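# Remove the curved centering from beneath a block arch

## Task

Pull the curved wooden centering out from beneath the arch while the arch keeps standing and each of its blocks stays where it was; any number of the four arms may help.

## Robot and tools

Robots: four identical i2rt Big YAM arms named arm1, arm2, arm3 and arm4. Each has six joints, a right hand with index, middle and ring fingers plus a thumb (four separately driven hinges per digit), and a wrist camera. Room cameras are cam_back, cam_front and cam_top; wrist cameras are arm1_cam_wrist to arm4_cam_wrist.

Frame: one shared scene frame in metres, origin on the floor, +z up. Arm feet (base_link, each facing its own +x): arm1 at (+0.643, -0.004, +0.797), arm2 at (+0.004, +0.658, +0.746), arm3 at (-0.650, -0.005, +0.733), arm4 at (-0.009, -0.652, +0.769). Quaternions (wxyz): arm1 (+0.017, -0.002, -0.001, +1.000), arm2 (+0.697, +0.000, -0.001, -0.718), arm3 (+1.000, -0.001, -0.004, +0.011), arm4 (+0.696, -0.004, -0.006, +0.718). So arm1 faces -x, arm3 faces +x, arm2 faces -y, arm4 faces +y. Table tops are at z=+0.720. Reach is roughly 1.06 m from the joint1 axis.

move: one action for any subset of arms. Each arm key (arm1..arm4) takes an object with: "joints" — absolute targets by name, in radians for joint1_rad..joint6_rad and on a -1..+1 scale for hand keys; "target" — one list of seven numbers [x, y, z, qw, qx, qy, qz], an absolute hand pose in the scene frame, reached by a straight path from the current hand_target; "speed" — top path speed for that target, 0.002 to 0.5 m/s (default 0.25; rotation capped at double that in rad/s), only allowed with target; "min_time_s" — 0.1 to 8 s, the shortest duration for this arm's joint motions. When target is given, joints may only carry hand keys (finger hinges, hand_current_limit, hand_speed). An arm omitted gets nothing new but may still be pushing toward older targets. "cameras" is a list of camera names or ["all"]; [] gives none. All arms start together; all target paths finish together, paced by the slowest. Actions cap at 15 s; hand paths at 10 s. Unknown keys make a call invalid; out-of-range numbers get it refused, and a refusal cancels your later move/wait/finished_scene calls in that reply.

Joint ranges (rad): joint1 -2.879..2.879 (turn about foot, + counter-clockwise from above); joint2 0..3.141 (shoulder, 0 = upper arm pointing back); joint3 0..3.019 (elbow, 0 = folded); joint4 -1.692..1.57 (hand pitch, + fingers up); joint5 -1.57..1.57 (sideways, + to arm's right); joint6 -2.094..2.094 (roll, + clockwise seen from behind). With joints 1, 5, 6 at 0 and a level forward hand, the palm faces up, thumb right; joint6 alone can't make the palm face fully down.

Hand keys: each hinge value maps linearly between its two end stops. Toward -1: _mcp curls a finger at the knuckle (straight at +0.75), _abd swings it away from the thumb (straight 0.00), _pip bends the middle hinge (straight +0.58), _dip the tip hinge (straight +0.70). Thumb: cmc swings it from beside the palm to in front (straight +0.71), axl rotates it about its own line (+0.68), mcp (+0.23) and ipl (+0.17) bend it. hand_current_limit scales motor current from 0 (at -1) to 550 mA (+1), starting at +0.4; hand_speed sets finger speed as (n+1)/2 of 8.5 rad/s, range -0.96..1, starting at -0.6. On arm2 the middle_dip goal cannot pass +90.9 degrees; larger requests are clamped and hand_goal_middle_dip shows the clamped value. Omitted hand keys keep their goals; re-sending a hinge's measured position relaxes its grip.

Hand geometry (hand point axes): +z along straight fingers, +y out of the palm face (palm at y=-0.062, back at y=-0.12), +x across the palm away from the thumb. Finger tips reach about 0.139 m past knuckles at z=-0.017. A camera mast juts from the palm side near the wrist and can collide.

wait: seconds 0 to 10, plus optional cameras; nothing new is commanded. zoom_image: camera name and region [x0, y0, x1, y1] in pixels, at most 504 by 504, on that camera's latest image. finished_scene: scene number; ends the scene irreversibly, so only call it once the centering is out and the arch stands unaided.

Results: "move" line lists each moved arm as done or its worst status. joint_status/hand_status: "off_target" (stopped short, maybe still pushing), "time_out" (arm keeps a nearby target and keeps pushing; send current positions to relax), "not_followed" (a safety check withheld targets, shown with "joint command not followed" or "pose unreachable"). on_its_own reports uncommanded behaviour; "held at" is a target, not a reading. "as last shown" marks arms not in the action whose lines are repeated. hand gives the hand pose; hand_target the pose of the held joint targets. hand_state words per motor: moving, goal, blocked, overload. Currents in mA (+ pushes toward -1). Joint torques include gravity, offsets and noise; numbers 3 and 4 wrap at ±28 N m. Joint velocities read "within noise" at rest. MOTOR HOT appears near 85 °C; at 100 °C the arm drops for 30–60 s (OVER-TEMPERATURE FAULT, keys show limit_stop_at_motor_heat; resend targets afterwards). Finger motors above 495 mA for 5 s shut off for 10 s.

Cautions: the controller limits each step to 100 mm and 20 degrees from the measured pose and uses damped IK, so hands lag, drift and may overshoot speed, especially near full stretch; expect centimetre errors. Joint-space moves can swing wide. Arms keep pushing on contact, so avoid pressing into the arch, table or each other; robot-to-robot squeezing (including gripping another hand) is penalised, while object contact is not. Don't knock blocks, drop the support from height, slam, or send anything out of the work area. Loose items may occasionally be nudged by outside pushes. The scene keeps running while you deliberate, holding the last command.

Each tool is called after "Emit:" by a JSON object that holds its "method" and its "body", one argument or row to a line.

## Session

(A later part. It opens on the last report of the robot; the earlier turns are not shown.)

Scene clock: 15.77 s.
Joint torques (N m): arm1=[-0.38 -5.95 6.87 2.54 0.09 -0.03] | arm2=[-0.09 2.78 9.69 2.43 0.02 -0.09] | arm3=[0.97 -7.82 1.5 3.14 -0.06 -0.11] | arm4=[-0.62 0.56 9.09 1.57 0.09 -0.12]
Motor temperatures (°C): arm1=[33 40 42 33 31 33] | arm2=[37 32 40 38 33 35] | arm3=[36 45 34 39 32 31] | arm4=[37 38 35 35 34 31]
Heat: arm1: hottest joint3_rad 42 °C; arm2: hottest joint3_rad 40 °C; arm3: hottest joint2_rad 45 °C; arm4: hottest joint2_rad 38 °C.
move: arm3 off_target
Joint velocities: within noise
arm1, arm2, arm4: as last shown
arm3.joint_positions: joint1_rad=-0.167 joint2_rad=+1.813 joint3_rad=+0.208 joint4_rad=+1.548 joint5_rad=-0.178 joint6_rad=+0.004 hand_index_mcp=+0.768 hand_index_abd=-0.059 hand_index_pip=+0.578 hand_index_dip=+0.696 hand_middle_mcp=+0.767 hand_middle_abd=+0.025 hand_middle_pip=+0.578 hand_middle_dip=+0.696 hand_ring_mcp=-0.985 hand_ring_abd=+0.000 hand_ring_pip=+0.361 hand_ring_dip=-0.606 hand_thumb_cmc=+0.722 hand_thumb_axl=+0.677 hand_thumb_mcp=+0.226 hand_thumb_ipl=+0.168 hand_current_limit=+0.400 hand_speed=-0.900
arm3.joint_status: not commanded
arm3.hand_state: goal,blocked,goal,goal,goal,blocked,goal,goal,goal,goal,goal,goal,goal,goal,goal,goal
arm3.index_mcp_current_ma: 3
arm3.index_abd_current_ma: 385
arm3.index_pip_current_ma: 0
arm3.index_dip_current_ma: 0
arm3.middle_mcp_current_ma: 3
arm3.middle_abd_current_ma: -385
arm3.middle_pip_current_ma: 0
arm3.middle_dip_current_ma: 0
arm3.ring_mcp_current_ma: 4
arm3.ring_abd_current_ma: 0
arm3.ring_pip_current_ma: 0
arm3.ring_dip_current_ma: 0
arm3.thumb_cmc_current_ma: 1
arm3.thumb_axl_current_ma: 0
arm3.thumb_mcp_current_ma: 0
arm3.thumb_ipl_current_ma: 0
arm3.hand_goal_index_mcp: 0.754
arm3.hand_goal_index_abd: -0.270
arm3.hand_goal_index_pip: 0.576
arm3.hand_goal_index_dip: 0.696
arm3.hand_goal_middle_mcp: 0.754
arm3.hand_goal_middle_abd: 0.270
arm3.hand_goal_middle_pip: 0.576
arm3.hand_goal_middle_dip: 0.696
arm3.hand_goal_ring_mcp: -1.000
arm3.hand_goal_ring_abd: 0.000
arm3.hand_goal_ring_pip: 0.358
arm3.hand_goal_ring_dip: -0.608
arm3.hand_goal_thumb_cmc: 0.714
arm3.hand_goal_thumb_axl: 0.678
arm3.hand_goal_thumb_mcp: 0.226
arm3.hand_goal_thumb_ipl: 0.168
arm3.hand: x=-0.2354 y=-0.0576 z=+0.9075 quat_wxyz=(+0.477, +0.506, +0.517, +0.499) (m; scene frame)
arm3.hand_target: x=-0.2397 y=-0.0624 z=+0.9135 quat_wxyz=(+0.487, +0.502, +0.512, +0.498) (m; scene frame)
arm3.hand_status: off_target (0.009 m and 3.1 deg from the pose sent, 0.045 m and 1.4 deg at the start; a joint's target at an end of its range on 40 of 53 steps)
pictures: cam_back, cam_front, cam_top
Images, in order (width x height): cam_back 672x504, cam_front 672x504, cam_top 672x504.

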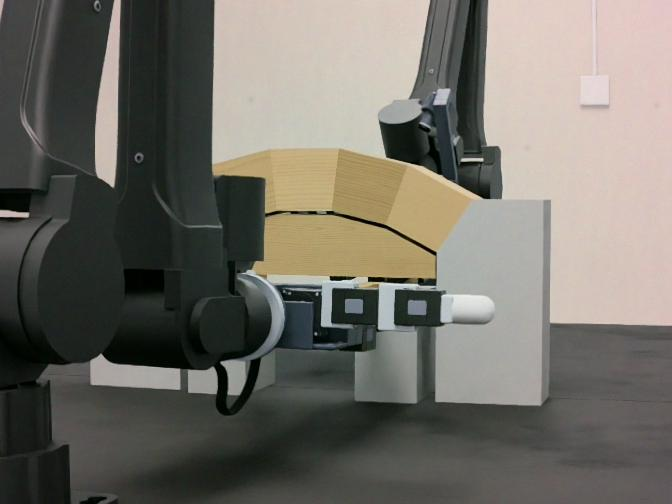

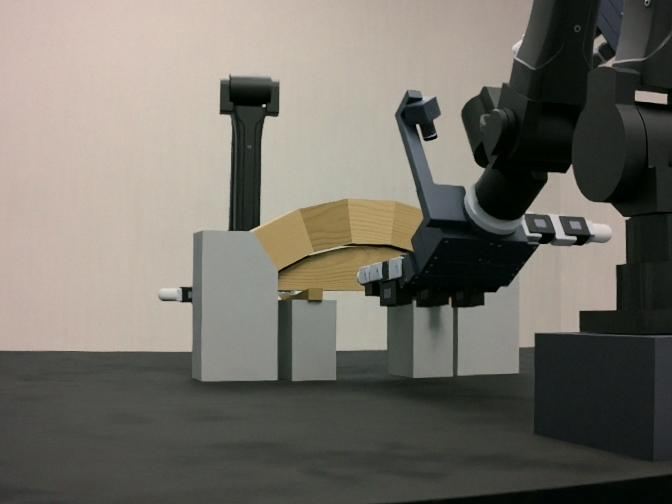

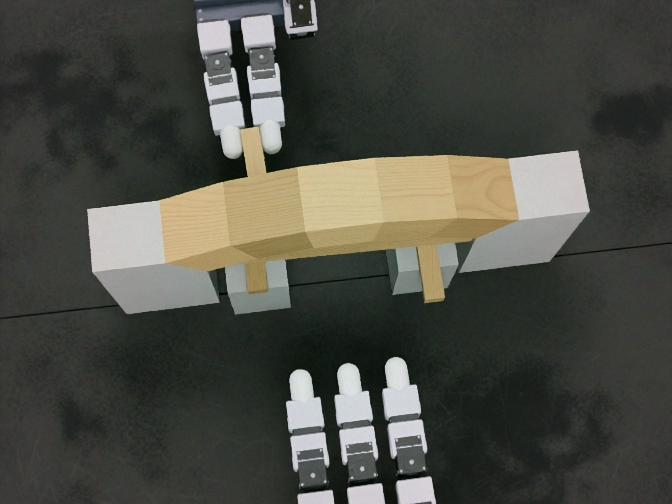

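Emit:
{"method": "move", "body": {
  "arm3": {"target": [-0.292, -0.068, 0.925, 0.478, 0.512, 0.521, 0.489], "speed": 0.05},
  "arm1": {"target": [0.135, 0.033, 0.927, 0.35724, 0.61875, -0.60593, -0.34983], "speed": 0.06},
  "cameras": ["cam_top", "cam_back", "cam_front"]
}}

Scene clock: 17.73 s.
Joint torques (N m): arm1=[0.15 -6.95 9.16 2.55 0.12 0.03] | arm2=[-0.09 2.84 9.69 2.43 0.02 -0.09] | arm3=[0.38 -5.42 1.59 2.14 -0.09 -0.06] | arm4=[-0.56 0.62 9.09 1.55 0.09 -0.13]
Motor temperatures (°C): arm1=[33 40 42 33 31 33] | arm2=[37 32 40 38 33 35] | arm3=[36 45 34 39 32 31] | arm4=[37 38 35 35 34 31]
Heat: arm1: hottest joint3_rad 42 °C; arm2: hottest joint3_rad 40 °C; arm3: hottest joint2_rad 45 °C; arm4: hottest joint2_rad 38 °C.
move: arm1 off_target; arm3 done
Joint velocities: within noise
arm1.joint_positions: joint1_rad=-0.033 joint2_rad=+1.475 joint3_rad=+0.399 joint4_rad=+0.515 joint5_rad=-0.074 joint6_rad=-0.039 hand_index_mcp=+0.354 hand_index_abd=+0.000 hand_index_pip=+0.577 hand_index_dip=+0.696 hand_middle_mcp=+0.356 hand_middle_abd=+0.000 hand_middle_pip=+0.577 hand_middle_dip=+0.696 hand_ring_mcp=+0.355 hand_ring_abd=+0.000 hand_ring_pip=+0.577 hand_ring_dip=+0.696 hand_thumb_cmc=+0.720 hand_thumb_axl=+0.677 hand_thumb_mcp=+0.225 hand_thumb_ipl=+0.168 hand_current_limit=+0.400 hand_speed=-0.600
arm1.joint_status: not commanded
arm1.hand_state: goal,goal,goal,goal,goal,goal,goal,goal,goal,goal,goal,goal,goal,goal,goal,goal
arm1.index_mcp_current_ma: 3
arm1.index_abd_current_ma: 0
arm1.index_pip_current_ma: 0
arm1.index_dip_current_ma: 0
arm1.middle_mcp_current_ma: 3
arm1.middle_abd_current_ma: 0
arm1.middle_pip_current_ma: 0
arm1.middle_dip_current_ma: 0
arm1.ring_mcp_current_ma: 3
arm1.ring_abd_current_ma: 0
arm1.ring_pip_current_ma: 0
arm1.ring_dip_current_ma: 0
arm1.thumb_cmc_current_ma: 1
arm1.thumb_axl_current_ma: 0
arm1.thumb_mcp_current_ma: 0
arm1.thumb_ipl_current_ma: 0
arm1.hand_goal_index_mcp: 0.342
arm1.hand_goal_index_abd: 0.000
arm1.hand_goal_index_pip: 0.576
arm1.hand_goal_index_dip: 0.696
arm1.hand_goal_middle_mcp: 0.342
arm1.hand_goal_middle_abd: 0.000
arm1.hand_goal_middle_pip: 0.576
arm1.hand_goal_middle_dip: 0.696
arm1.hand_goal_ring_mcp: 0.342
arm1.hand_goal_ring_abd: 0.000
arm1.hand_goal_ring_pip: 0.576
arm1.hand_goal_ring_dip: 0.696
arm1.hand_goal_thumb_cmc: 0.714
arm1.hand_goal_thumb_axl: 0.678
arm1.hand_goal_thumb_mcp: 0.226
arm1.hand_goal_thumb_ipl: 0.168
arm1.hand: x=+0.1530 y=+0.0352 z=+0.9135 quat_wxyz=(-0.345, -0.624, +0.615, +0.337) (m; scene frame)
arm1.hand_target: x=+0.1362 y=+0.0329 z=+0.9271 quat_wxyz=(-0.357, -0.619, +0.606, +0.350) (m; scene frame)
arm1.hand_status: off_target (0.023 m and 2.3 deg from the pose sent, 0.039 m and 0.6 deg at the start)
arm2, arm4: as last shown
arm3.joint_positions: joint1_rad=-0.244 joint2_rad=+1.638 joint3_rad=+0.062 joint4_rad=+1.505 joint5_rad=-0.254 joint6_rad=-0.007 hand_index_mcp=+0.768 hand_index_abd=-0.059 hand_index_pip=+0.578 hand_index_dip=+0.696 hand_middle_mcp=+0.767 hand_middle_abd=+0.025 hand_middle_pip=+0.578 hand_middle_dip=+0.696 hand_ring_mcp=-0.985 hand_ring_abd=+0.000 hand_ring_pip=+0.361 hand_ring_dip=-0.606 hand_thumb_cmc=+0.722 hand_thumb_axl=+0.677 hand_thumb_mcp=+0.226 hand_thumb_ipl=+0.168 hand_current_limit=+0.400 hand_speed=-0.900
arm3.joint_status: not commanded
arm3.hand_state: goal,blocked,goal,goal,goal,blocked,goal,goal,goal,goal,goal,goal,goal,goal,goal,goal
arm3.index_mcp_current_ma: 3
arm3.index_abd_current_ma: 385
arm3.index_pip_current_ma: 0
arm3.index_dip_current_ma: 0
arm3.middle_mcp_current_ma: 3
arm3.middle_abd_current_ma: -385
arm3.middle_pip_current_ma: 0
arm3.middle_dip_current_ma: 0
arm3.ring_mcp_current_ma: 4
arm3.ring_abd_current_ma: 0
arm3.ring_pip_current_ma: 0
arm3.ring_dip_current_ma: 0
arm3.thumb_cmc_current_ma: 1
arm3.thumb_axl_current_ma: 0
arm3.thumb_mcp_current_ma: 0
arm3.thumb_ipl_current_ma: 0
arm3.hand_goal_index_mcp: 0.754
arm3.hand_goal_index_abd: -0.270
arm3.hand_goal_index_pip: 0.576
arm3.hand_goal_index_dip: 0.696
arm3.hand_goal_middle_mcp: 0.754
arm3.hand_goal_middle_abd: 0.270
arm3.hand_goal_middle_pip: 0.576
arm3.hand_goal_middle_dip: 0.696
arm3.hand_goal_ring_mcp: -1.000
arm3.hand_goal_ring_abd: 0.000
arm3.hand_goal_ring_pip: 0.358
arm3.hand_goal_ring_dip: -0.608
arm3.hand_goal_thumb_cmc: 0.714
arm3.hand_goal_thumb_axl: 0.678
arm3.hand_goal_thumb_mcp: 0.226
arm3.hand_goal_thumb_ipl: 0.168
arm3.hand: x=-0.2896 y=-0.0640 z=+0.9254 quat_wxyz=(+0.475, +0.509, +0.521, +0.494) (m; scene frame)
arm3.hand_target: x=-0.2921 y=-0.0680 z=+0.9249 quat_wxyz=(+0.478, +0.512, +0.521, +0.489) (m; scene frame)
arm3.hand_status: done (0.005 m and 0.8 deg from the pose sent, 0.060 m and 1.4 deg at the start)
pictures: cam_back, cam_front, cam_top
Images, in order (width x height): cam_back 672x504, cam_front 672x504, cam_top 672x504.

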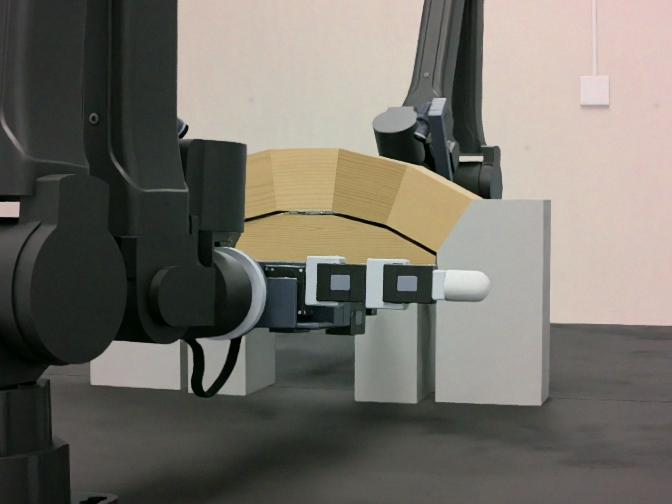

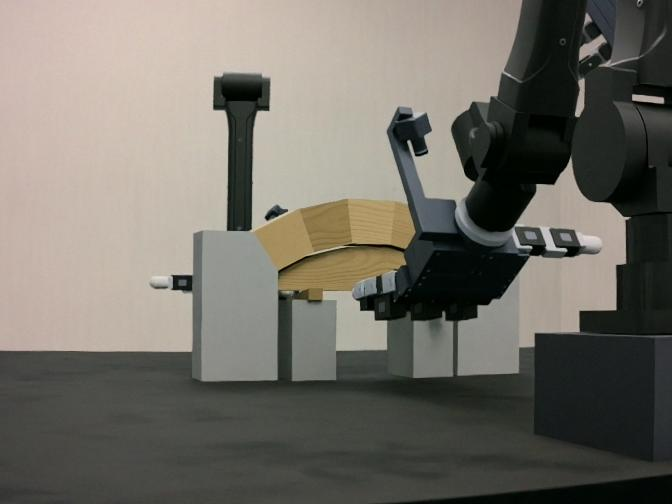

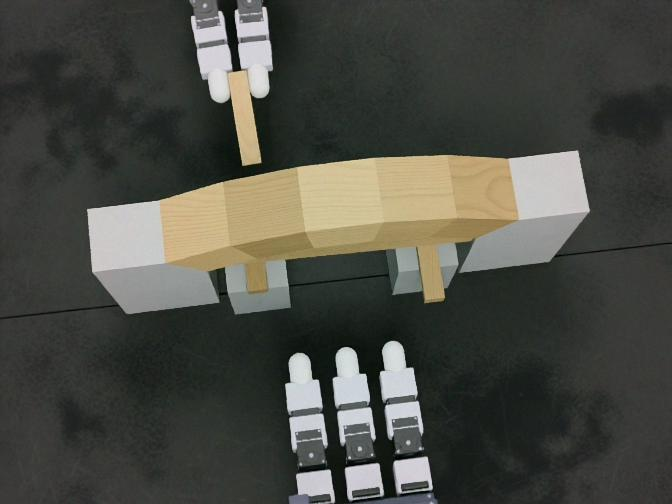

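Emit:
{"method": "move", "body": {
  "arm3": {"target": [-0.29, -0.20, 0.95, 0.38, 0.5964, 0.5964, 0.38], "speed": 0.25},
  "arm1": {"target": [0.075, 0.035, 0.938, 0.35724, 0.61875, -0.60593, -0.34983], "speed": 0.12},
  "cameras": ["cam_top", "cam_front"]
}}

Scene clock: 20.50 s.
Joint torques (N m): arm1=[-0.5 -9.47 9.92 1.46 0.09 0.02] | arm2=[-0.09 2.73 9.69 2.44 0.02 -0.09] | arm3=[-0.21 -3.6 11.92 1.99 -0.38 -0.17] | arm4=[-0.62 0.62 9.06 1.55 0.09 -0.12]
Motor temperatures (°C): arm1=[33 40 43 33 31 33] | arm2=[37 32 40 38 33 34] | arm3=[36 45 34 39 32 31] | arm4=[37 38 35 35 34 31]
Heat: arm1: hottest joint3_rad 43 °C; arm2: hottest joint3_rad 40 °C; arm3: hottest joint2_rad 45 °C; arm4: hottest joint2_rad 38 °C.
move: arm1 off_target; arm3 off_target
Joint velocities: within noise
arm1.joint_positions: joint1_rad=-0.028 joint2_rad=+1.563 joint3_rad=+0.567 joint4_rad=+0.460 joint5_rad=-0.071 joint6_rad=-0.039 hand_index_mcp=+0.354 hand_index_abd=+0.000 hand_index_pip=+0.577 hand_index_dip=+0.696 hand_middle_mcp=+0.356 hand_middle_abd=+0.000 hand_middle_pip=+0.577 hand_middle_dip=+0.696 hand_ring_mcp=+0.355 hand_ring_abd=+0.000 hand_ring_pip=+0.577 hand_ring_dip=+0.696 hand_thumb_cmc=+0.720 hand_thumb_axl=+0.677 hand_thumb_mcp=+0.225 hand_thumb_ipl=+0.168 hand_current_limit=+0.400 hand_speed=-0.600
arm1.joint_status: not commanded
arm1.hand_state: goal,goal,goal,goal,goal,goal,goal,goal,goal,goal,goal,goal,goal,goal,goal,goal
arm1.index_mcp_current_ma: 3
arm1.index_abd_current_ma: 0
arm1.index_pip_current_ma: 0
arm1.index_dip_current_ma: 0
arm1.middle_mcp_current_ma: 3
arm1.middle_abd_current_ma: 0
arm1.middle_pip_current_ma: 0
arm1.middle_dip_current_ma: 0
arm1.ring_mcp_current_ma: 3
arm1.ring_abd_current_ma: 0
arm1.ring_pip_current_ma: 0
arm1.ring_dip_current_ma: 0
arm1.thumb_cmc_current_ma: 1
arm1.thumb_axl_current_ma: 0
arm1.thumb_mcp_current_ma: 0
arm1.thumb_ipl_current_ma: 0
arm1.hand_goal_index_mcp: 0.342
arm1.hand_goal_index_abd: 0.000
arm1.hand_goal_index_pip: 0.576
arm1.hand_goal_index_dip: 0.696
arm1.hand_goal_middle_mcp: 0.342
arm1.hand_goal_middle_abd: 0.000
arm1.hand_goal_middle_pip: 0.576
arm1.hand_goal_middle_dip: 0.696
arm1.hand_goal_ring_mcp: 0.342
arm1.hand_goal_ring_abd: 0.000
arm1.hand_goal_ring_pip: 0.576
arm1.hand_goal_ring_dip: 0.696
arm1.hand_goal_thumb_cmc: 0.714
arm1.hand_goal_thumb_axl: 0.678
arm1.hand_goal_thumb_mcp: 0.226
arm1.hand_goal_thumb_ipl: 0.168
arm1.hand: x=+0.0919 y=+0.0374 z=+0.9306 quat_wxyz=(-0.352, -0.621, +0.610, +0.346) (m; scene frame)
arm1.hand_target: x=+0.0760 y=+0.0348 z=+0.9381 quat_wxyz=(-0.357, -0.619, +0.606, +0.350) (m; scene frame)
arm1.hand_status: off_target (0.019 m and 0.9 deg from the pose sent, 0.082 m and 2.3 deg at the start)
arm2, arm4: as last shown
arm3.joint_positions: joint1_rad=-0.804 joint2_rad=+1.014 joint3_rad=+0.302 joint4_rad=+0.068 joint5_rad=-0.703 joint6_rad=-0.405 hand_index_mcp=+0.768 hand_index_abd=-0.059 hand_index_pip=+0.578 hand_index_dip=+0.696 hand_middle_mcp=+0.767 hand_middle_abd=+0.025 hand_middle_pip=+0.578 hand_middle_dip=+0.696 hand_ring_mcp=-0.985 hand_ring_abd=+0.000 hand_ring_pip=+0.361 hand_ring_dip=-0.606 hand_thumb_cmc=+0.722 hand_thumb_axl=+0.677 hand_thumb_mcp=+0.226 hand_thumb_ipl=+0.168 hand_current_limit=+0.400 hand_speed=-0.900
arm3.joint_status: not commanded
arm3.hand_state: goal,blocked,goal,goal,goal,blocked,goal,goal,goal,goal,goal,goal,goal,goal,goal,goal
arm3.index_mcp_current_ma: 3
arm3.index_abd_current_ma: 385
arm3.index_pip_current_ma: 0
arm3.index_dip_current_ma: 0
arm3.middle_mcp_current_ma: 3
arm3.middle_abd_current_ma: -385
arm3.middle_pip_current_ma: 0
arm3.middle_dip_current_ma: 0
arm3.ring_mcp_current_ma: 4
arm3.ring_abd_current_ma: 0
arm3.ring_pip_current_ma: 0
arm3.ring_dip_current_ma: 0
arm3.thumb_cmc_current_ma: 1
arm3.thumb_axl_current_ma: 0
arm3.thumb_mcp_current_ma: 0
arm3.thumb_ipl_current_ma: 0
arm3.hand_goal_index_mcp: 0.754
arm3.hand_goal_index_abd: -0.270
arm3.hand_goal_index_pip: 0.576
arm3.hand_goal_index_dip: 0.696
arm3.hand_goal_middle_mcp: 0.754
arm3.hand_goal_middle_abd: 0.270
arm3.hand_goal_middle_pip: 0.576
arm3.hand_goal_middle_dip: 0.696
arm3.hand_goal_ring_mcp: -1.000
arm3.hand_goal_ring_abd: 0.000
arm3.hand_goal_ring_pip: 0.358
arm3.hand_goal_ring_dip: -0.608
arm3.hand_goal_thumb_cmc: 0.714
arm3.hand_goal_thumb_axl: 0.678
arm3.hand_goal_thumb_mcp: 0.226
arm3.hand_goal_thumb_ipl: 0.168
arm3.hand: x=-0.2967 y=-0.1857 z=+0.9256 quat_wxyz=(+0.357, +0.606, +0.598, +0.384) (m; scene frame)
arm3.hand_target: x=-0.2910 y=-0.1992 z=+0.9502 quat_wxyz=(+0.380, +0.596, +0.596, +0.380) (m; scene frame)
arm3.hand_status: off_target (0.029 m and 2.9 deg from the pose sent, 0.138 m and 21.6 deg at the start)
pictures: cam_front, cam_top
Images, in order (width x height): cam_front 672x504, cam_top 672x504.

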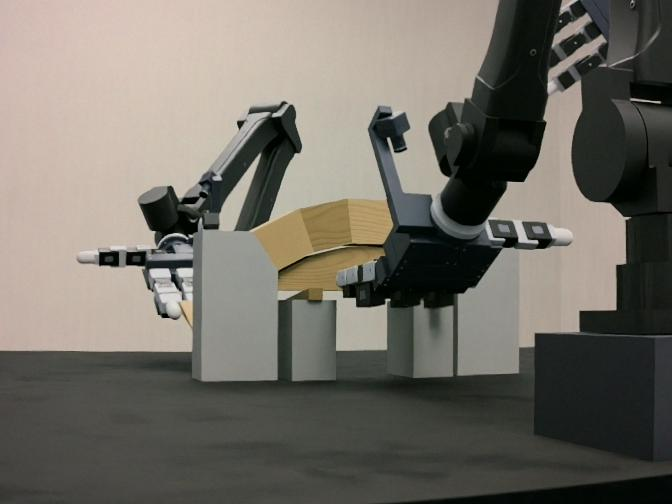

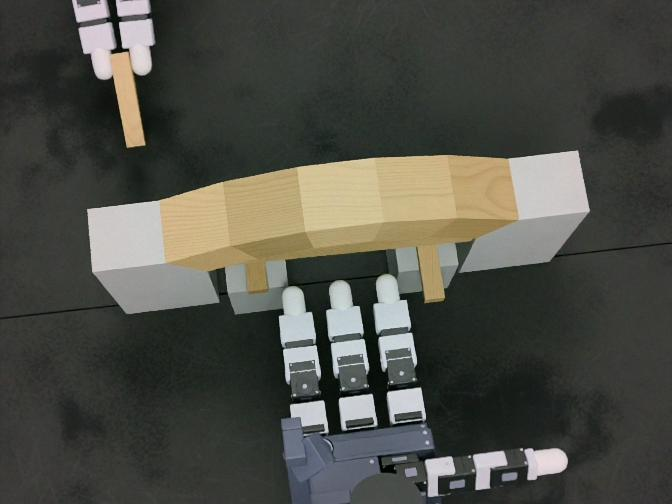

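Emit:
{"method": "move", "body": {
  "arm3": {"target": [-0.283, -0.225, 0.862, 0.38, 0.5964, 0.5964, 0.38], "speed": 0.12},
  "arm1": {"target": [0.042, 0.035, 0.936, 0.35724, 0.61875, -0.60593, -0.34983], "speed": 0.06},
  "cameras": ["cam_top", "cam_front", "cam_back"]
}}

Scene clock: 22.60 s.
Joint torques (N m): arm1=[0.26 -10.05 10.82 1.43 0.07 0.04] | arm2=[-0.03 2.78 9.68 2.44 0.01 -0.09] | arm3=[0.56 -3.84 6.24 2.7 -0.53 -0.02] | arm4=[-0.56 0.56 9.09 1.57 0.09 -0.12]
Motor temperatures (°C): arm1=[33 40 43 33 31 33] | arm2=[37 32 40 38 33 34] | arm3=[36 45 34 39 32 31] | arm4=[37 38 35 35 34 31]
Heat: arm1: hottest joint3_rad 43 °C; arm2: hottest joint3_rad 40 °C; arm3: hottest joint2_rad 45 °C; arm4: hottest joint2_rad 38 °C.
move: arm1 off_target; arm3 done
Joint velocities: within noise
arm1.joint_positions: joint1_rad=-0.024 joint2_rad=+1.629 joint3_rad=+0.647 joint4_rad=+0.441 joint5_rad=-0.066 joint6_rad=-0.039 hand_index_mcp=+0.341 hand_index_abd=-0.001 hand_index_pip=+0.572 hand_index_dip=+0.694 hand_middle_mcp=+0.356 hand_middle_abd=+0.000 hand_middle_pip=+0.577 hand_middle_dip=+0.696 hand_ring_mcp=+0.355 hand_ring_abd=+0.000 hand_ring_pip=+0.577 hand_ring_dip=+0.696 hand_thumb_cmc=+0.720 hand_thumb_axl=+0.677 hand_thumb_mcp=+0.225 hand_thumb_ipl=+0.168 hand_current_limit=+0.400 hand_speed=-0.600
arm1.joint_status: not commanded
arm1.hand_state: goal,goal,goal,goal,goal,goal,goal,goal,goal,goal,goal,goal,goal,goal,goal,goal
arm1.index_mcp_current_ma: 0
arm1.index_abd_current_ma: 0
arm1.index_pip_current_ma: 0
arm1.index_dip_current_ma: 0
arm1.middle_mcp_current_ma: 3
arm1.middle_abd_current_ma: 0
arm1.middle_pip_current_ma: 0
arm1.middle_dip_current_ma: 0
arm1.ring_mcp_current_ma: 3
arm1.ring_abd_current_ma: 0
arm1.ring_pip_current_ma: 0
arm1.ring_dip_current_ma: 0
arm1.thumb_cmc_current_ma: 1
arm1.thumb_axl_current_ma: 0
arm1.thumb_mcp_current_ma: 0
arm1.thumb_ipl_current_ma: 0
arm1.hand_goal_index_mcp: 0.342
arm1.hand_goal_index_abd: 0.000
arm1.hand_goal_index_pip: 0.576
arm1.hand_goal_index_dip: 0.696
arm1.hand_goal_middle_mcp: 0.342
arm1.hand_goal_middle_abd: 0.000
arm1.hand_goal_middle_pip: 0.576
arm1.hand_goal_middle_dip: 0.696
arm1.hand_goal_ring_mcp: 0.342
arm1.hand_goal_ring_abd: 0.000
arm1.hand_goal_ring_pip: 0.576
arm1.hand_goal_ring_dip: 0.696
arm1.hand_goal_thumb_cmc: 0.714
arm1.hand_goal_thumb_axl: 0.678
arm1.hand_goal_thumb_mcp: 0.226
arm1.hand_goal_thumb_ipl: 0.168
arm1.hand: x=+0.0626 y=+0.0376 z=+0.9272 quat_wxyz=(-0.350, -0.622, +0.610, +0.345) (m; scene frame)
arm1.hand_target: x=+0.0434 y=+0.0348 z=+0.9364 quat_wxyz=(-0.357, -0.619, +0.606, +0.350) (m; scene frame)
arm1.hand_status: off_target (0.023 m and 1.2 deg from the pose sent, 0.050 m and 0.9 deg at the start)
arm2.joint_positions: joint1_rad=-0.762 joint2_rad=+0.610 joint3_rad=+1.396 joint4_rad=-1.346 joint5_rad=-0.059 joint6_rad=+1.172 hand_index_mcp=+0.754 hand_index_abd=+0.001 hand_index_pip=+0.577 hand_index_dip=+0.696 hand_middle_mcp=+0.754 hand_middle_abd=+0.001 hand_middle_pip=+0.577 hand_middle_dip=+0.696 hand_ring_mcp=+0.754 hand_ring_abd=+0.000 hand_ring_pip=+0.577 hand_ring_dip=+0.696 hand_thumb_cmc=+0.714 hand_thumb_axl=+0.677 hand_thumb_mcp=+0.226 hand_thumb_ipl=+0.168 hand_current_limit=+0.400 hand_speed=-0.600
arm2.joint_status: not commanded
arm2.hand_state: goal,goal,goal,goal,goal,goal,goal,goal,goal,goal,goal,goal,goal,goal,goal,goal
arm2.index_mcp_current_ma: 0
arm2.index_abd_current_ma: 0
arm2.index_pip_current_ma: 0
arm2.index_dip_current_ma: 0
arm2.middle_mcp_current_ma: 0
arm2.middle_abd_current_ma: 0
arm2.middle_pip_current_ma: 0
arm2.middle_dip_current_ma: 0
arm2.ring_mcp_current_ma: 0
arm2.ring_abd_current_ma: 0
arm2.ring_pip_current_ma: 0
arm2.ring_dip_current_ma: 0
arm2.thumb_cmc_current_ma: 0
arm2.thumb_axl_current_ma: 0
arm2.thumb_mcp_current_ma: 0
arm2.thumb_ipl_current_ma: 0
arm2.hand_goal_index_mcp: 0.754
arm2.hand_goal_index_abd: 0.000
arm2.hand_goal_index_pip: 0.576
arm2.hand_goal_index_dip: 0.696
arm2.hand_goal_middle_mcp: 0.754
arm2.hand_goal_middle_abd: 0.000
arm2.hand_goal_middle_pip: 0.576
arm2.hand_goal_middle_dip: 0.696
arm2.hand_goal_ring_mcp: 0.754
arm2.hand_goal_ring_abd: 0.000
arm2.hand_goal_ring_pip: 0.576
arm2.hand_goal_ring_dip: 0.696
arm2.hand_goal_thumb_cmc: 0.714
arm2.hand_goal_thumb_axl: 0.678
arm2.hand_goal_thumb_mcp: 0.226
arm2.hand_goal_thumb_ipl: 0.168
arm2.hand: x=-0.2226 y=+0.5440 z=+1.2958 quat_wxyz=(+0.470, +0.497, -0.719, +0.118) (m; scene frame)
arm2.hand_target: x=-0.2206 y=+0.5460 z=+1.3069 quat_wxyz=(+0.481, +0.494, -0.714, +0.120) (m; scene frame)
arm2.hand_status: not commanded
arm3.joint_positions: joint1_rad=-0.854 joint2_rad=+1.443 joint3_rad=+0.302 joint4_rad=+0.503 joint5_rad=-0.740 joint6_rad=-0.451 hand_index_mcp=+0.767 hand_index_abd=-0.059 hand_index_pip=+0.578 hand_index_dip=+0.696 hand_middle_mcp=+0.766 hand_middle_abd=+0.025 hand_middle_pip=+0.578 hand_middle_dip=+0.696 hand_ring_mcp=-0.985 hand_ring_abd=+0.000 hand_ring_pip=+0.361 hand_ring_dip=-0.606 hand_thumb_cmc=+0.722 hand_thumb_axl=+0.677 hand_thumb_mcp=+0.226 hand_thumb_ipl=+0.168 hand_current_limit=+0.400 hand_speed=-0.900
arm3.joint_status: not commanded
arm3.hand_state: goal,blocked,goal,goal,goal,blocked,goal,goal,goal,goal,goal,goal,goal,goal,goal,goal
arm3.index_mcp_current_ma: 3
arm3.index_abd_current_ma: 385
arm3.index_pip_current_ma: 0
arm3.index_dip_current_ma: 0
arm3.middle_mcp_current_ma: 3
arm3.middle_abd_current_ma: -385
arm3.middle_pip_current_ma: 0
arm3.middle_dip_current_ma: 0
arm3.ring_mcp_current_ma: 4
arm3.ring_abd_current_ma: 0
arm3.ring_pip_current_ma: 0
arm3.ring_dip_current_ma: 0
arm3.thumb_cmc_current_ma: 1
arm3.thumb_axl_current_ma: 0
arm3.thumb_mcp_current_ma: 0
arm3.thumb_ipl_current_ma: 0
arm3.hand_goal_index_mcp: 0.754
arm3.hand_goal_index_abd: -0.270
arm3.hand_goal_index_pip: 0.576
arm3.hand_goal_index_dip: 0.696
arm3.hand_goal_middle_mcp: 0.754
arm3.hand_goal_middle_abd: 0.270
arm3.hand_goal_middle_pip: 0.576
arm3.hand_goal_middle_dip: 0.696
arm3.hand_goal_ring_mcp: -1.000
arm3.hand_goal_ring_abd: 0.000
arm3.hand_goal_ring_pip: 0.358
arm3.hand_goal_ring_dip: -0.608
arm3.hand_goal_thumb_cmc: 0.714
arm3.hand_goal_thumb_axl: 0.678
arm3.hand_goal_thumb_mcp: 0.226
arm3.hand_goal_thumb_ipl: 0.168
arm3.hand: x=-0.2829 y=-0.2175 z=+0.8600 quat_wxyz=(+0.372, +0.597, +0.600, +0.382) (m; scene frame)
arm3.hand_target: x=-0.2831 y=-0.2250 z=+0.8620 quat_wxyz=(+0.380, +0.596, +0.596, +0.380) (m; scene frame)
arm3.hand_status: done (0.008 m and 1.0 deg from the pose sent, 0.076 m and 3.0 deg at the start)
arm4.joint_positions: joint1_rad=-0.088 joint2_rad=+0.627 joint3_rad=+1.321 joint4_rad=-1.160 joint5_rad=+0.072 joint6_rad=+1.085 hand_index_mcp=+0.755 hand_index_abd=+0.000 hand_index_pip=+0.577 hand_index_dip=+0.696 hand_middle_mcp=+0.755 hand_middle_abd=+0.000 hand_middle_pip=+0.577 hand_middle_dip=+0.696 hand_ring_mcp=+0.755 hand_ring_abd=+0.000 hand_ring_pip=+0.577 hand_ring_dip=+0.696 hand_thumb_cmc=+0.715 hand_thumb_axl=+0.677 hand_thumb_mcp=+0.226 hand_thumb_ipl=+0.168 hand_current_limit=+0.400 hand_speed=-0.600
arm4.joint_status: not commanded
arm4.hand_state: goal,goal,goal,goal,goal,goal,goal,goal,goal,goal,goal,goal,goal,goal,goal,goal
arm4.index_mcp_current_ma: 1
arm4.index_abd_current_ma: 0
arm4.index_pip_current_ma: 0
arm4.index_dip_current_ma: 0
arm4.middle_mcp_current_ma: 1
arm4.middle_abd_current_ma: 0
arm4.middle_pip_current_ma: 0
arm4.middle_dip_current_ma: 0
arm4.ring_mcp_current_ma: 1
arm4.ring_abd_current_ma: 0
arm4.ring_pip_current_ma: 0
arm4.ring_dip_current_ma: 0
arm4.thumb_cmc_current_ma: 1
arm4.thumb_axl_current_ma: 0
arm4.thumb_mcp_current_ma: 0
arm4.thumb_ipl_current_ma: 0
arm4.hand_goal_index_mcp: 0.754
arm4.hand_goal_index_abd: 0.000
arm4.hand_goal_index_pip: 0.576
arm4.hand_goal_index_dip: 0.696
arm4.hand_goal_middle_mcp: 0.754
arm4.hand_goal_middle_abd: 0.000
arm4.hand_goal_middle_pip: 0.576
arm4.hand_goal_middle_dip: 0.696
arm4.hand_goal_ring_mcp: 0.754
arm4.hand_goal_ring_abd: 0.000
arm4.hand_goal_ring_pip: 0.576
arm4.hand_goal_ring_dip: 0.696
arm4.hand_goal_thumb_cmc: 0.714
arm4.hand_goal_thumb_axl: 0.678
arm4.hand_goal_thumb_mcp: 0.226
arm4.hand_goal_thumb_ipl: 0.168
arm4.hand: x=+0.0971 y=-0.3870 z=+1.3328 quat_wxyz=(-0.228, +0.472, +0.707, +0.476) (m; scene frame)
arm4.hand_target: x=+0.0967 y=-0.3902 z=+1.3454 quat_wxyz=(-0.234, +0.468, +0.700, +0.486) (m; scene frame)
arm4.hand_status: not commanded
pictures: cam_back, cam_front, cam_top
Images, in order (width x height): cam_back 672x504, cam_front 672x504, cam_top 672x504.

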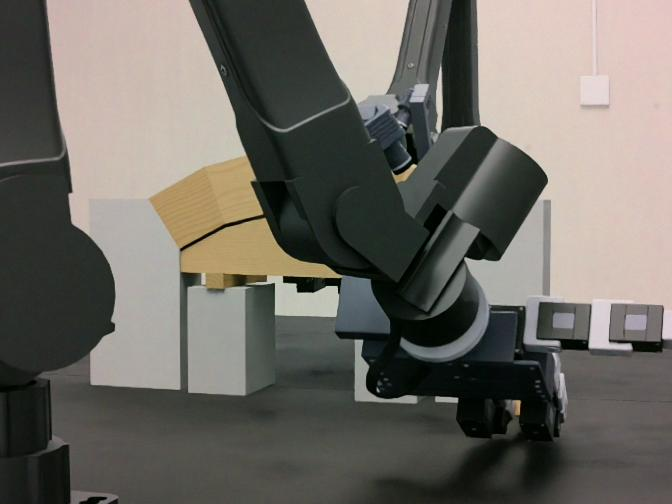

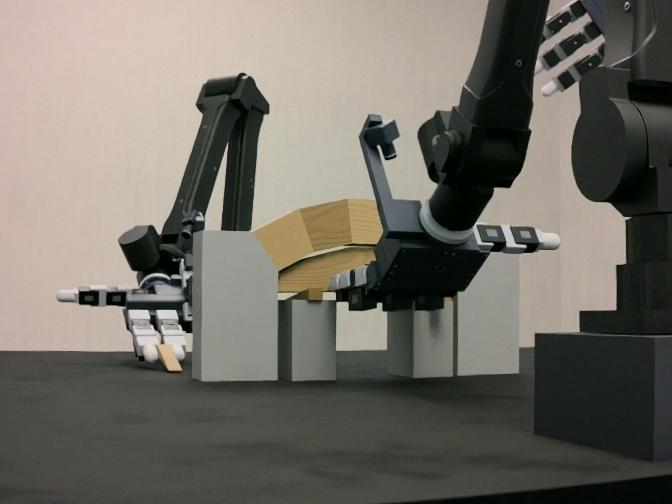

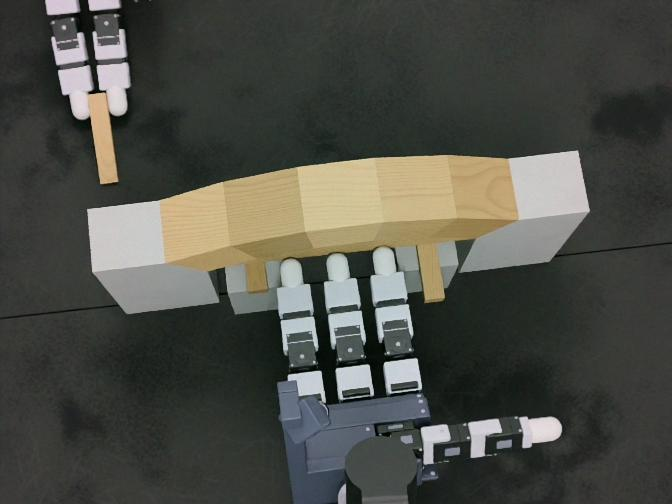

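Emit:
{"method": "move", "body": {
  "arm3": {"joints": {"hand_index_abd": 0.03, "hand_middle_abd": -0.03}},
  "arm1": {"target": [0.029, 0.035, 0.936, 0.35724, 0.61875, -0.60593, -0.34983], "speed": 0.03},
  "cameras": ["cam_top", "cam_front"]
}}

Scene clock: 23.87 s.
Joint torques (N m): arm1=[0.26 -10.87 10.77 1.54 0.09 0.05] | arm2=[-0.15 2.78 9.69 2.43 0.02 -0.09] | arm3=[0.09 -4.01 6 2.63 -0.53 0] | arm4=[-0.56 0.62 9.09 1.58 0.09 -0.13]
Motor temperatures (°C): arm1=[33 41 43 32 31 33] | arm2=[37 32 40 38 33 34] | arm3=[36 45 35 39 32 31] | arm4=[37 38 35 35 34 31]
Heat: arm1: hottest joint3_rad 43 °C; arm2: hottest joint3_rad 40 °C; arm3: hottest joint2_rad 45 °C; arm4: hottest joint2_rad 38 °C.
move: arm1 off_target; arm3 done
Joint velocities: within noise
arm1.joint_positions: joint1_rad=-0.023 joint2_rad=+1.654 joint3_rad=+0.683 joint4_rad=+0.428 joint5_rad=-0.065 joint6_rad=-0.039 hand_index_mcp=+0.342 hand_index_abd=-0.001 hand_index_pip=+0.572 hand_index_dip=+0.694 hand_middle_mcp=+0.356 hand_middle_abd=+0.000 hand_middle_pip=+0.578 hand_middle_dip=+0.696 hand_ring_mcp=+0.354 hand_ring_abd=+0.000 hand_ring_pip=+0.577 hand_ring_dip=+0.696 hand_thumb_cmc=+0.720 hand_thumb_axl=+0.677 hand_thumb_mcp=+0.225 hand_thumb_ipl=+0.168 hand_current_limit=+0.400 hand_speed=-0.600
arm1.joint_status: not commanded
arm1.hand_state: goal,goal,goal,goal,goal,goal,goal,goal,goal,goal,goal,goal,goal,goal,goal,goal
arm1.index_mcp_current_ma: 0
arm1.index_abd_current_ma: 0
arm1.index_pip_current_ma: 0
arm1.index_dip_current_ma: 0
arm1.middle_mcp_current_ma: 3
arm1.middle_abd_current_ma: 0
arm1.middle_pip_current_ma: 0
arm1.middle_dip_current_ma: 0
arm1.ring_mcp_current_ma: 3
arm1.ring_abd_current_ma: 0
arm1.ring_pip_current_ma: 0
arm1.ring_dip_current_ma: 0
arm1.thumb_cmc_current_ma: 1
arm1.thumb_axl_current_ma: 0
arm1.thumb_mcp_current_ma: 0
arm1.thumb_ipl_current_ma: 0
arm1.hand_goal_index_mcp: 0.342
arm1.hand_goal_index_abd: 0.000
arm1.hand_goal_index_pip: 0.576
arm1.hand_goal_index_dip: 0.696
arm1.hand_goal_middle_mcp: 0.342
arm1.hand_goal_middle_abd: 0.000
arm1.hand_goal_middle_pip: 0.576
arm1.hand_goal_middle_dip: 0.696
arm1.hand_goal_ring_mcp: 0.342
arm1.hand_goal_ring_abd: 0.000
arm1.hand_goal_ring_pip: 0.576
arm1.hand_goal_ring_dip: 0.696
arm1.hand_goal_thumb_cmc: 0.714
arm1.hand_goal_thumb_axl: 0.678
arm1.hand_goal_thumb_mcp: 0.226
arm1.hand_goal_thumb_ipl: 0.168
arm1.hand: x=+0.0498 y=+0.0377 z=+0.9267 quat_wxyz=(-0.349, -0.622, +0.610, +0.344) (m; scene frame)
arm1.hand_target: x=+0.0304 y=+0.0347 z=+0.9363 quat_wxyz=(-0.357, -0.619, +0.606, +0.350) (m; scene frame)
arm1.hand_status: off_target (0.023 m and 1.3 deg from the pose sent, 0.035 m and 1.2 deg at the start)
arm2, arm4: as last shown
arm3.joint_positions: joint1_rad=-0.854 joint2_rad=+1.443 joint3_rad=+0.302 joint4_rad=+0.503 joint5_rad=-0.740 joint6_rad=-0.451 hand_index_mcp=+0.767 hand_index_abd=+0.027 hand_index_pip=+0.578 hand_index_dip=+0.696 hand_middle_mcp=+0.766 hand_middle_abd=-0.026 hand_middle_pip=+0.578 hand_middle_dip=+0.696 hand_ring_mcp=-0.985 hand_ring_abd=+0.000 hand_ring_pip=+0.361 hand_ring_dip=-0.606 hand_thumb_cmc=+0.722 hand_thumb_axl=+0.677 hand_thumb_mcp=+0.226 hand_thumb_ipl=+0.168 hand_current_limit=+0.400 hand_speed=-0.900
arm3.joint_status: all done
arm3.hand_state: goal,goal,goal,goal,goal,goal,goal,goal,goal,goal,goal,goal,goal,goal,goal,goal
arm3.index_mcp_current_ma: 3
arm3.index_abd_current_ma: 0
arm3.index_pip_current_ma: 0
arm3.index_dip_current_ma: 0
arm3.middle_mcp_current_ma: 3
arm3.middle_abd_current_ma: 0
arm3.middle_pip_current_ma: 0
arm3.middle_dip_current_ma: 0
arm3.ring_mcp_current_ma: 4
arm3.ring_abd_current_ma: 0
arm3.ring_pip_current_ma: 0
arm3.ring_dip_current_ma: 0
arm3.thumb_cmc_current_ma: 1
arm3.thumb_axl_current_ma: 0
arm3.thumb_mcp_current_ma: 0
arm3.thumb_ipl_current_ma: 0
arm3.hand_goal_index_mcp: 0.754
arm3.hand_goal_index_abd: 0.030
arm3.hand_goal_index_pip: 0.576
arm3.hand_goal_index_dip: 0.696
arm3.hand_goal_middle_mcp: 0.754
arm3.hand_goal_middle_abd: -0.030
arm3.hand_goal_middle_pip: 0.576
arm3.hand_goal_middle_dip: 0.696
arm3.hand_goal_ring_mcp: -1.000
arm3.hand_goal_ring_abd: 0.000
arm3.hand_goal_ring_pip: 0.358
arm3.hand_goal_ring_dip: -0.608
arm3.hand_goal_thumb_cmc: 0.714
arm3.hand_goal_thumb_axl: 0.678
arm3.hand_goal_thumb_mcp: 0.226
arm3.hand_goal_thumb_ipl: 0.168
arm3.hand: x=-0.2829 y=-0.2175 z=+0.8601 quat_wxyz=(+0.372, +0.596, +0.600, +0.382) (m; scene frame)
arm3.hand_target: x=-0.2831 y=-0.2250 z=+0.8621 quat_wxyz=(+0.380, +0.596, +0.596, +0.380) (m; scene frame)
arm3.hand_status: not commanded
pictures: cam_front, cam_top
Images, in order (width x height): cam_front 672x504, cam_top 672x504.

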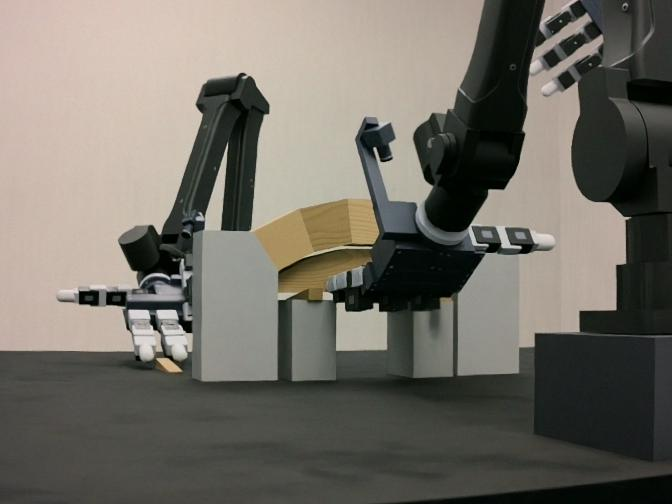

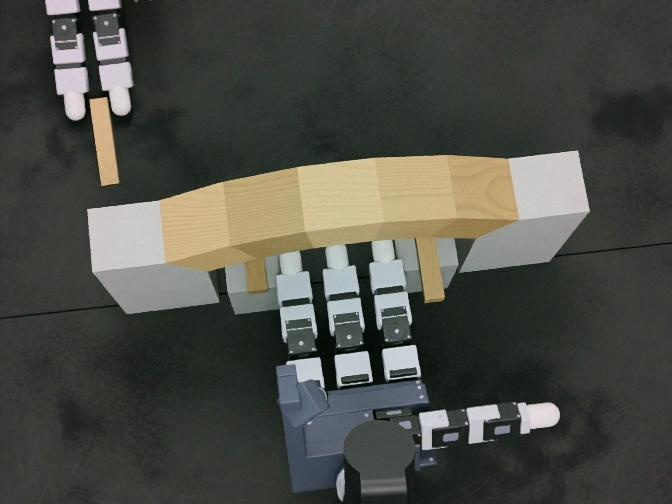

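Emit:
{"method": "move", "body": {
  "arm3": {"target": [-0.29, -0.19, 0.94, 0.40, 0.583, 0.583, 0.40], "speed": 0.25},
  "cameras": []
}}

Emit:
{"method": "move", "body": {
  "arm3": {"target": [-0.235, 0.012, 0.94, 0.49474, 0.49474, 0.50521, 0.50521], "speed": 0.3, "joints": {"hand_index_abd": 0.0, "hand_middle_abd": 0.0, "hand_speed": -0.6}},
  "cameras": ["cam_top", "cam_back"]
}}

Scene clock: 25.60 s.
Joint torques (N m): arm1=[-0.09 -10.64 10.86 1.47 0.11 0.07] | arm2=[-0.09 2.78 9.69 2.43 0.02 -0.08] | arm3=[2.02 -4.66 7.97 1.95 -0.26 0.02] | arm4=[-0.62 0.56 9.1 1.57 0.09 -0.13]
Motor temperatures (°C): arm1=[33 41 44 32 31 33] | arm2=[37 32 40 38 33 34] | arm3=[36 45 35 39 32 31] | arm4=[37 38 35 35 34 31]
Heat: arm1: hottest joint3_rad 44 °C; arm2: hottest joint3_rad 40 °C; arm3: hottest joint2_rad 45 °C; arm4: hottest joint2_rad 38 °C.
move: arm3 done
Joint velocities: within noise
arm1, arm2, arm4: as last shown
arm3.joint_positions: joint1_rad=-0.801 joint2_rad=+1.083 joint3_rad=+0.283 joint4_rad=+0.301 joint5_rad=-0.703 joint6_rad=-0.345 hand_index_mcp=+0.767 hand_index_abd=+0.027 hand_index_pip=+0.578 hand_index_dip=+0.696 hand_middle_mcp=+0.766 hand_middle_abd=-0.027 hand_middle_pip=+0.578 hand_middle_dip=+0.696 hand_ring_mcp=-0.985 hand_ring_abd=+0.000 hand_ring_pip=+0.361 hand_ring_dip=-0.606 hand_thumb_cmc=+0.722 hand_thumb_axl=+0.677 hand_thumb_mcp=+0.226 hand_thumb_ipl=+0.168 hand_current_limit=+0.400 hand_speed=-0.900
arm3.joint_status: not commanded
arm3.hand_state: goal,goal,goal,goal,goal,goal,goal,goal,goal,goal,goal,goal,goal,goal,goal,goal
arm3.index_mcp_current_ma: 3
arm3.index_abd_current_ma: 0
arm3.index_pip_current_ma: 0
arm3.index_dip_current_ma: 0
arm3.middle_mcp_current_ma: 3
arm3.middle_abd_current_ma: 0
arm3.middle_pip_current_ma: 0
arm3.middle_dip_current_ma: 0
arm3.ring_mcp_current_ma: 4
arm3.ring_abd_current_ma: 0
arm3.ring_pip_current_ma: 0
arm3.ring_dip_current_ma: 0
arm3.thumb_cmc_current_ma: 1
arm3.thumb_axl_current_ma: 0
arm3.thumb_mcp_current_ma: 0
arm3.thumb_ipl_current_ma: 0
arm3.hand_goal_index_mcp: 0.754
arm3.hand_goal_index_abd: 0.030
arm3.hand_goal_index_pip: 0.576
arm3.hand_goal_index_dip: 0.696
arm3.hand_goal_middle_mcp: 0.754
arm3.hand_goal_middle_abd: -0.030
arm3.hand_goal_middle_pip: 0.576
arm3.hand_goal_middle_dip: 0.696
arm3.hand_goal_ring_mcp: -1.000
arm3.hand_goal_ring_abd: 0.000
arm3.hand_goal_ring_pip: 0.358
arm3.hand_goal_ring_dip: -0.608
arm3.hand_goal_thumb_cmc: 0.714
arm3.hand_goal_thumb_axl: 0.678
arm3.hand_goal_thumb_mcp: 0.226
arm3.hand_goal_thumb_ipl: 0.168
arm3.hand: x=-0.2919 y=-0.1947 z=+0.9399 quat_wxyz=(+0.405, +0.584, +0.581, +0.397) (m; scene frame)
arm3.hand_target: x=-0.2901 y=-0.1900 z=+0.9400 quat_wxyz=(+0.400, +0.583, +0.583, +0.400) (m; scene frame)
arm3.hand_status: done (0.005 m and 0.7 deg from the pose sent, 0.085 m and 4.6 deg at the start)
pictures: none
No camera images: "cameras" was empty.

Scene clock: 27.57 s.
Joint torques (N m): arm1=[0.32 -10.7 10.88 1.46 0.07 0.05] | arm2=[-0.09 2.78 9.69 2.44 0.02 -0.09] | arm3=[2.2 -6.18 4.83 3.23 0.05 0.02] | arm4=[-0.67 0.56 9.1 1.57 0.08 -0.12]
Motor temperatures (°C): arm1=[33 41 44 32 31 33] | arm2=[37 32 40 38 33 34] | arm3=[36 45 35 39 32 31] | arm4=[37 38 35 35 34 31]
Heat: arm1: hottest joint3_rad 44 °C; arm2: hottest joint3_rad 40 °C; arm3: hottest joint2_rad 45 °C; arm4: hottest joint2_rad 38 °C.
move: arm3 done
Joint velocities: within noise
arm1, arm2, arm4: as last shown
arm3.joint_positions: joint1_rad=+0.112 joint2_rad=+1.658 joint3_rad=+0.192 joint4_rad=+1.431 joint5_rad=+0.126 joint6_rad=+0.000 hand_index_mcp=+0.767 hand_index_abd=+0.002 hand_index_pip=+0.578 hand_index_dip=+0.696 hand_middle_mcp=+0.766 hand_middle_abd=-0.003 hand_middle_pip=+0.578 hand_middle_dip=+0.696 hand_ring_mcp=-0.985 hand_ring_abd=+0.000 hand_ring_pip=+0.361 hand_ring_dip=-0.606 hand_thumb_cmc=+0.722 hand_thumb_axl=+0.677 hand_thumb_mcp=+0.226 hand_thumb_ipl=+0.168 hand_current_limit=+0.400 hand_speed=-0.600
arm3.joint_status: all done
arm3.hand_state: goal,goal,goal,goal,goal,goal,goal,goal,goal,goal,goal,goal,goal,goal,goal,goal
arm3.index_mcp_current_ma: 3
arm3.index_abd_current_ma: 0
arm3.index_pip_current_ma: 0
arm3.index_dip_current_ma: 0
arm3.middle_mcp_current_ma: 3
arm3.middle_abd_current_ma: 0
arm3.middle_pip_current_ma: 0
arm3.middle_dip_current_ma: 0
arm3.ring_mcp_current_ma: 4
arm3.ring_abd_current_ma: 0
arm3.ring_pip_current_ma: 0
arm3.ring_dip_current_ma: 0
arm3.thumb_cmc_current_ma: 1
arm3.thumb_axl_current_ma: 0
arm3.thumb_mcp_current_ma: 0
arm3.thumb_ipl_current_ma: 0
arm3.hand_goal_index_mcp: 0.754
arm3.hand_goal_index_abd: 0.000
arm3.hand_goal_index_pip: 0.576
arm3.hand_goal_index_dip: 0.696
arm3.hand_goal_middle_mcp: 0.754
arm3.hand_goal_middle_abd: 0.000
arm3.hand_goal_middle_pip: 0.576
arm3.hand_goal_middle_dip: 0.696
arm3.hand_goal_ring_mcp: -1.000
arm3.hand_goal_ring_abd: 0.000
arm3.hand_goal_ring_pip: 0.358
arm3.hand_goal_ring_dip: -0.608
arm3.hand_goal_thumb_cmc: 0.714
arm3.hand_goal_thumb_axl: 0.678
arm3.hand_goal_thumb_mcp: 0.226
arm3.hand_goal_thumb_ipl: 0.168
arm3.hand: x=-0.2405 y=+0.0058 z=+0.9350 quat_wxyz=(+0.493, +0.502, +0.510, +0.494) (m; scene frame)
arm3.hand_target: x=-0.2353 y=+0.0120 z=+0.9400 quat_wxyz=(+0.495, +0.495, +0.505, +0.505) (m; scene frame)
arm3.hand_status: done (0.010 m and 1.7 deg from the pose sent, 0.214 m and 21.0 deg at the start)
pictures: cam_back, cam_top
Images, in order (width x height): cam_back 672x504, cam_top 672x504.

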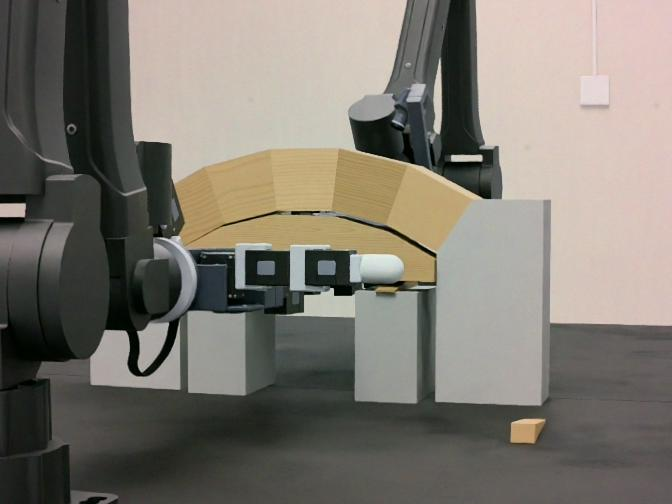

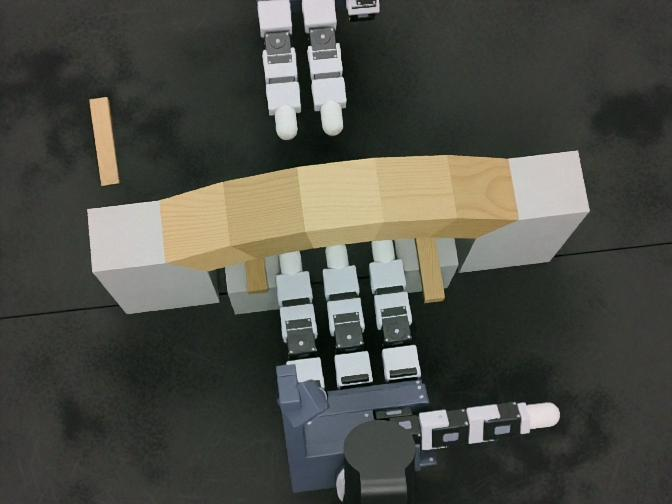

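Emit:
{"method": "zoom_image", "body": {
  "camera": "cam_back",
  "region": [170, 190, 460, 330]
}}

Emit:
{"method": "zoom_image", "body": {
  "camera": "cam_top",
  "region": [220, 230, 460, 330]
}}

Scaled by 1.738 from the camera's 672x504 image, which has a finer 960x720 frame.

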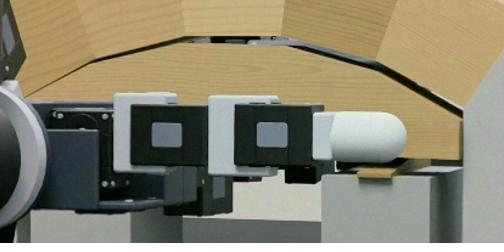

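Scaled by 2.100 from the camera's 672x504 image, which has a finer 960x720 frame.

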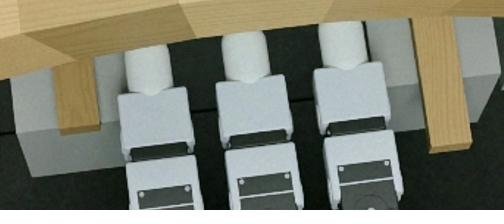

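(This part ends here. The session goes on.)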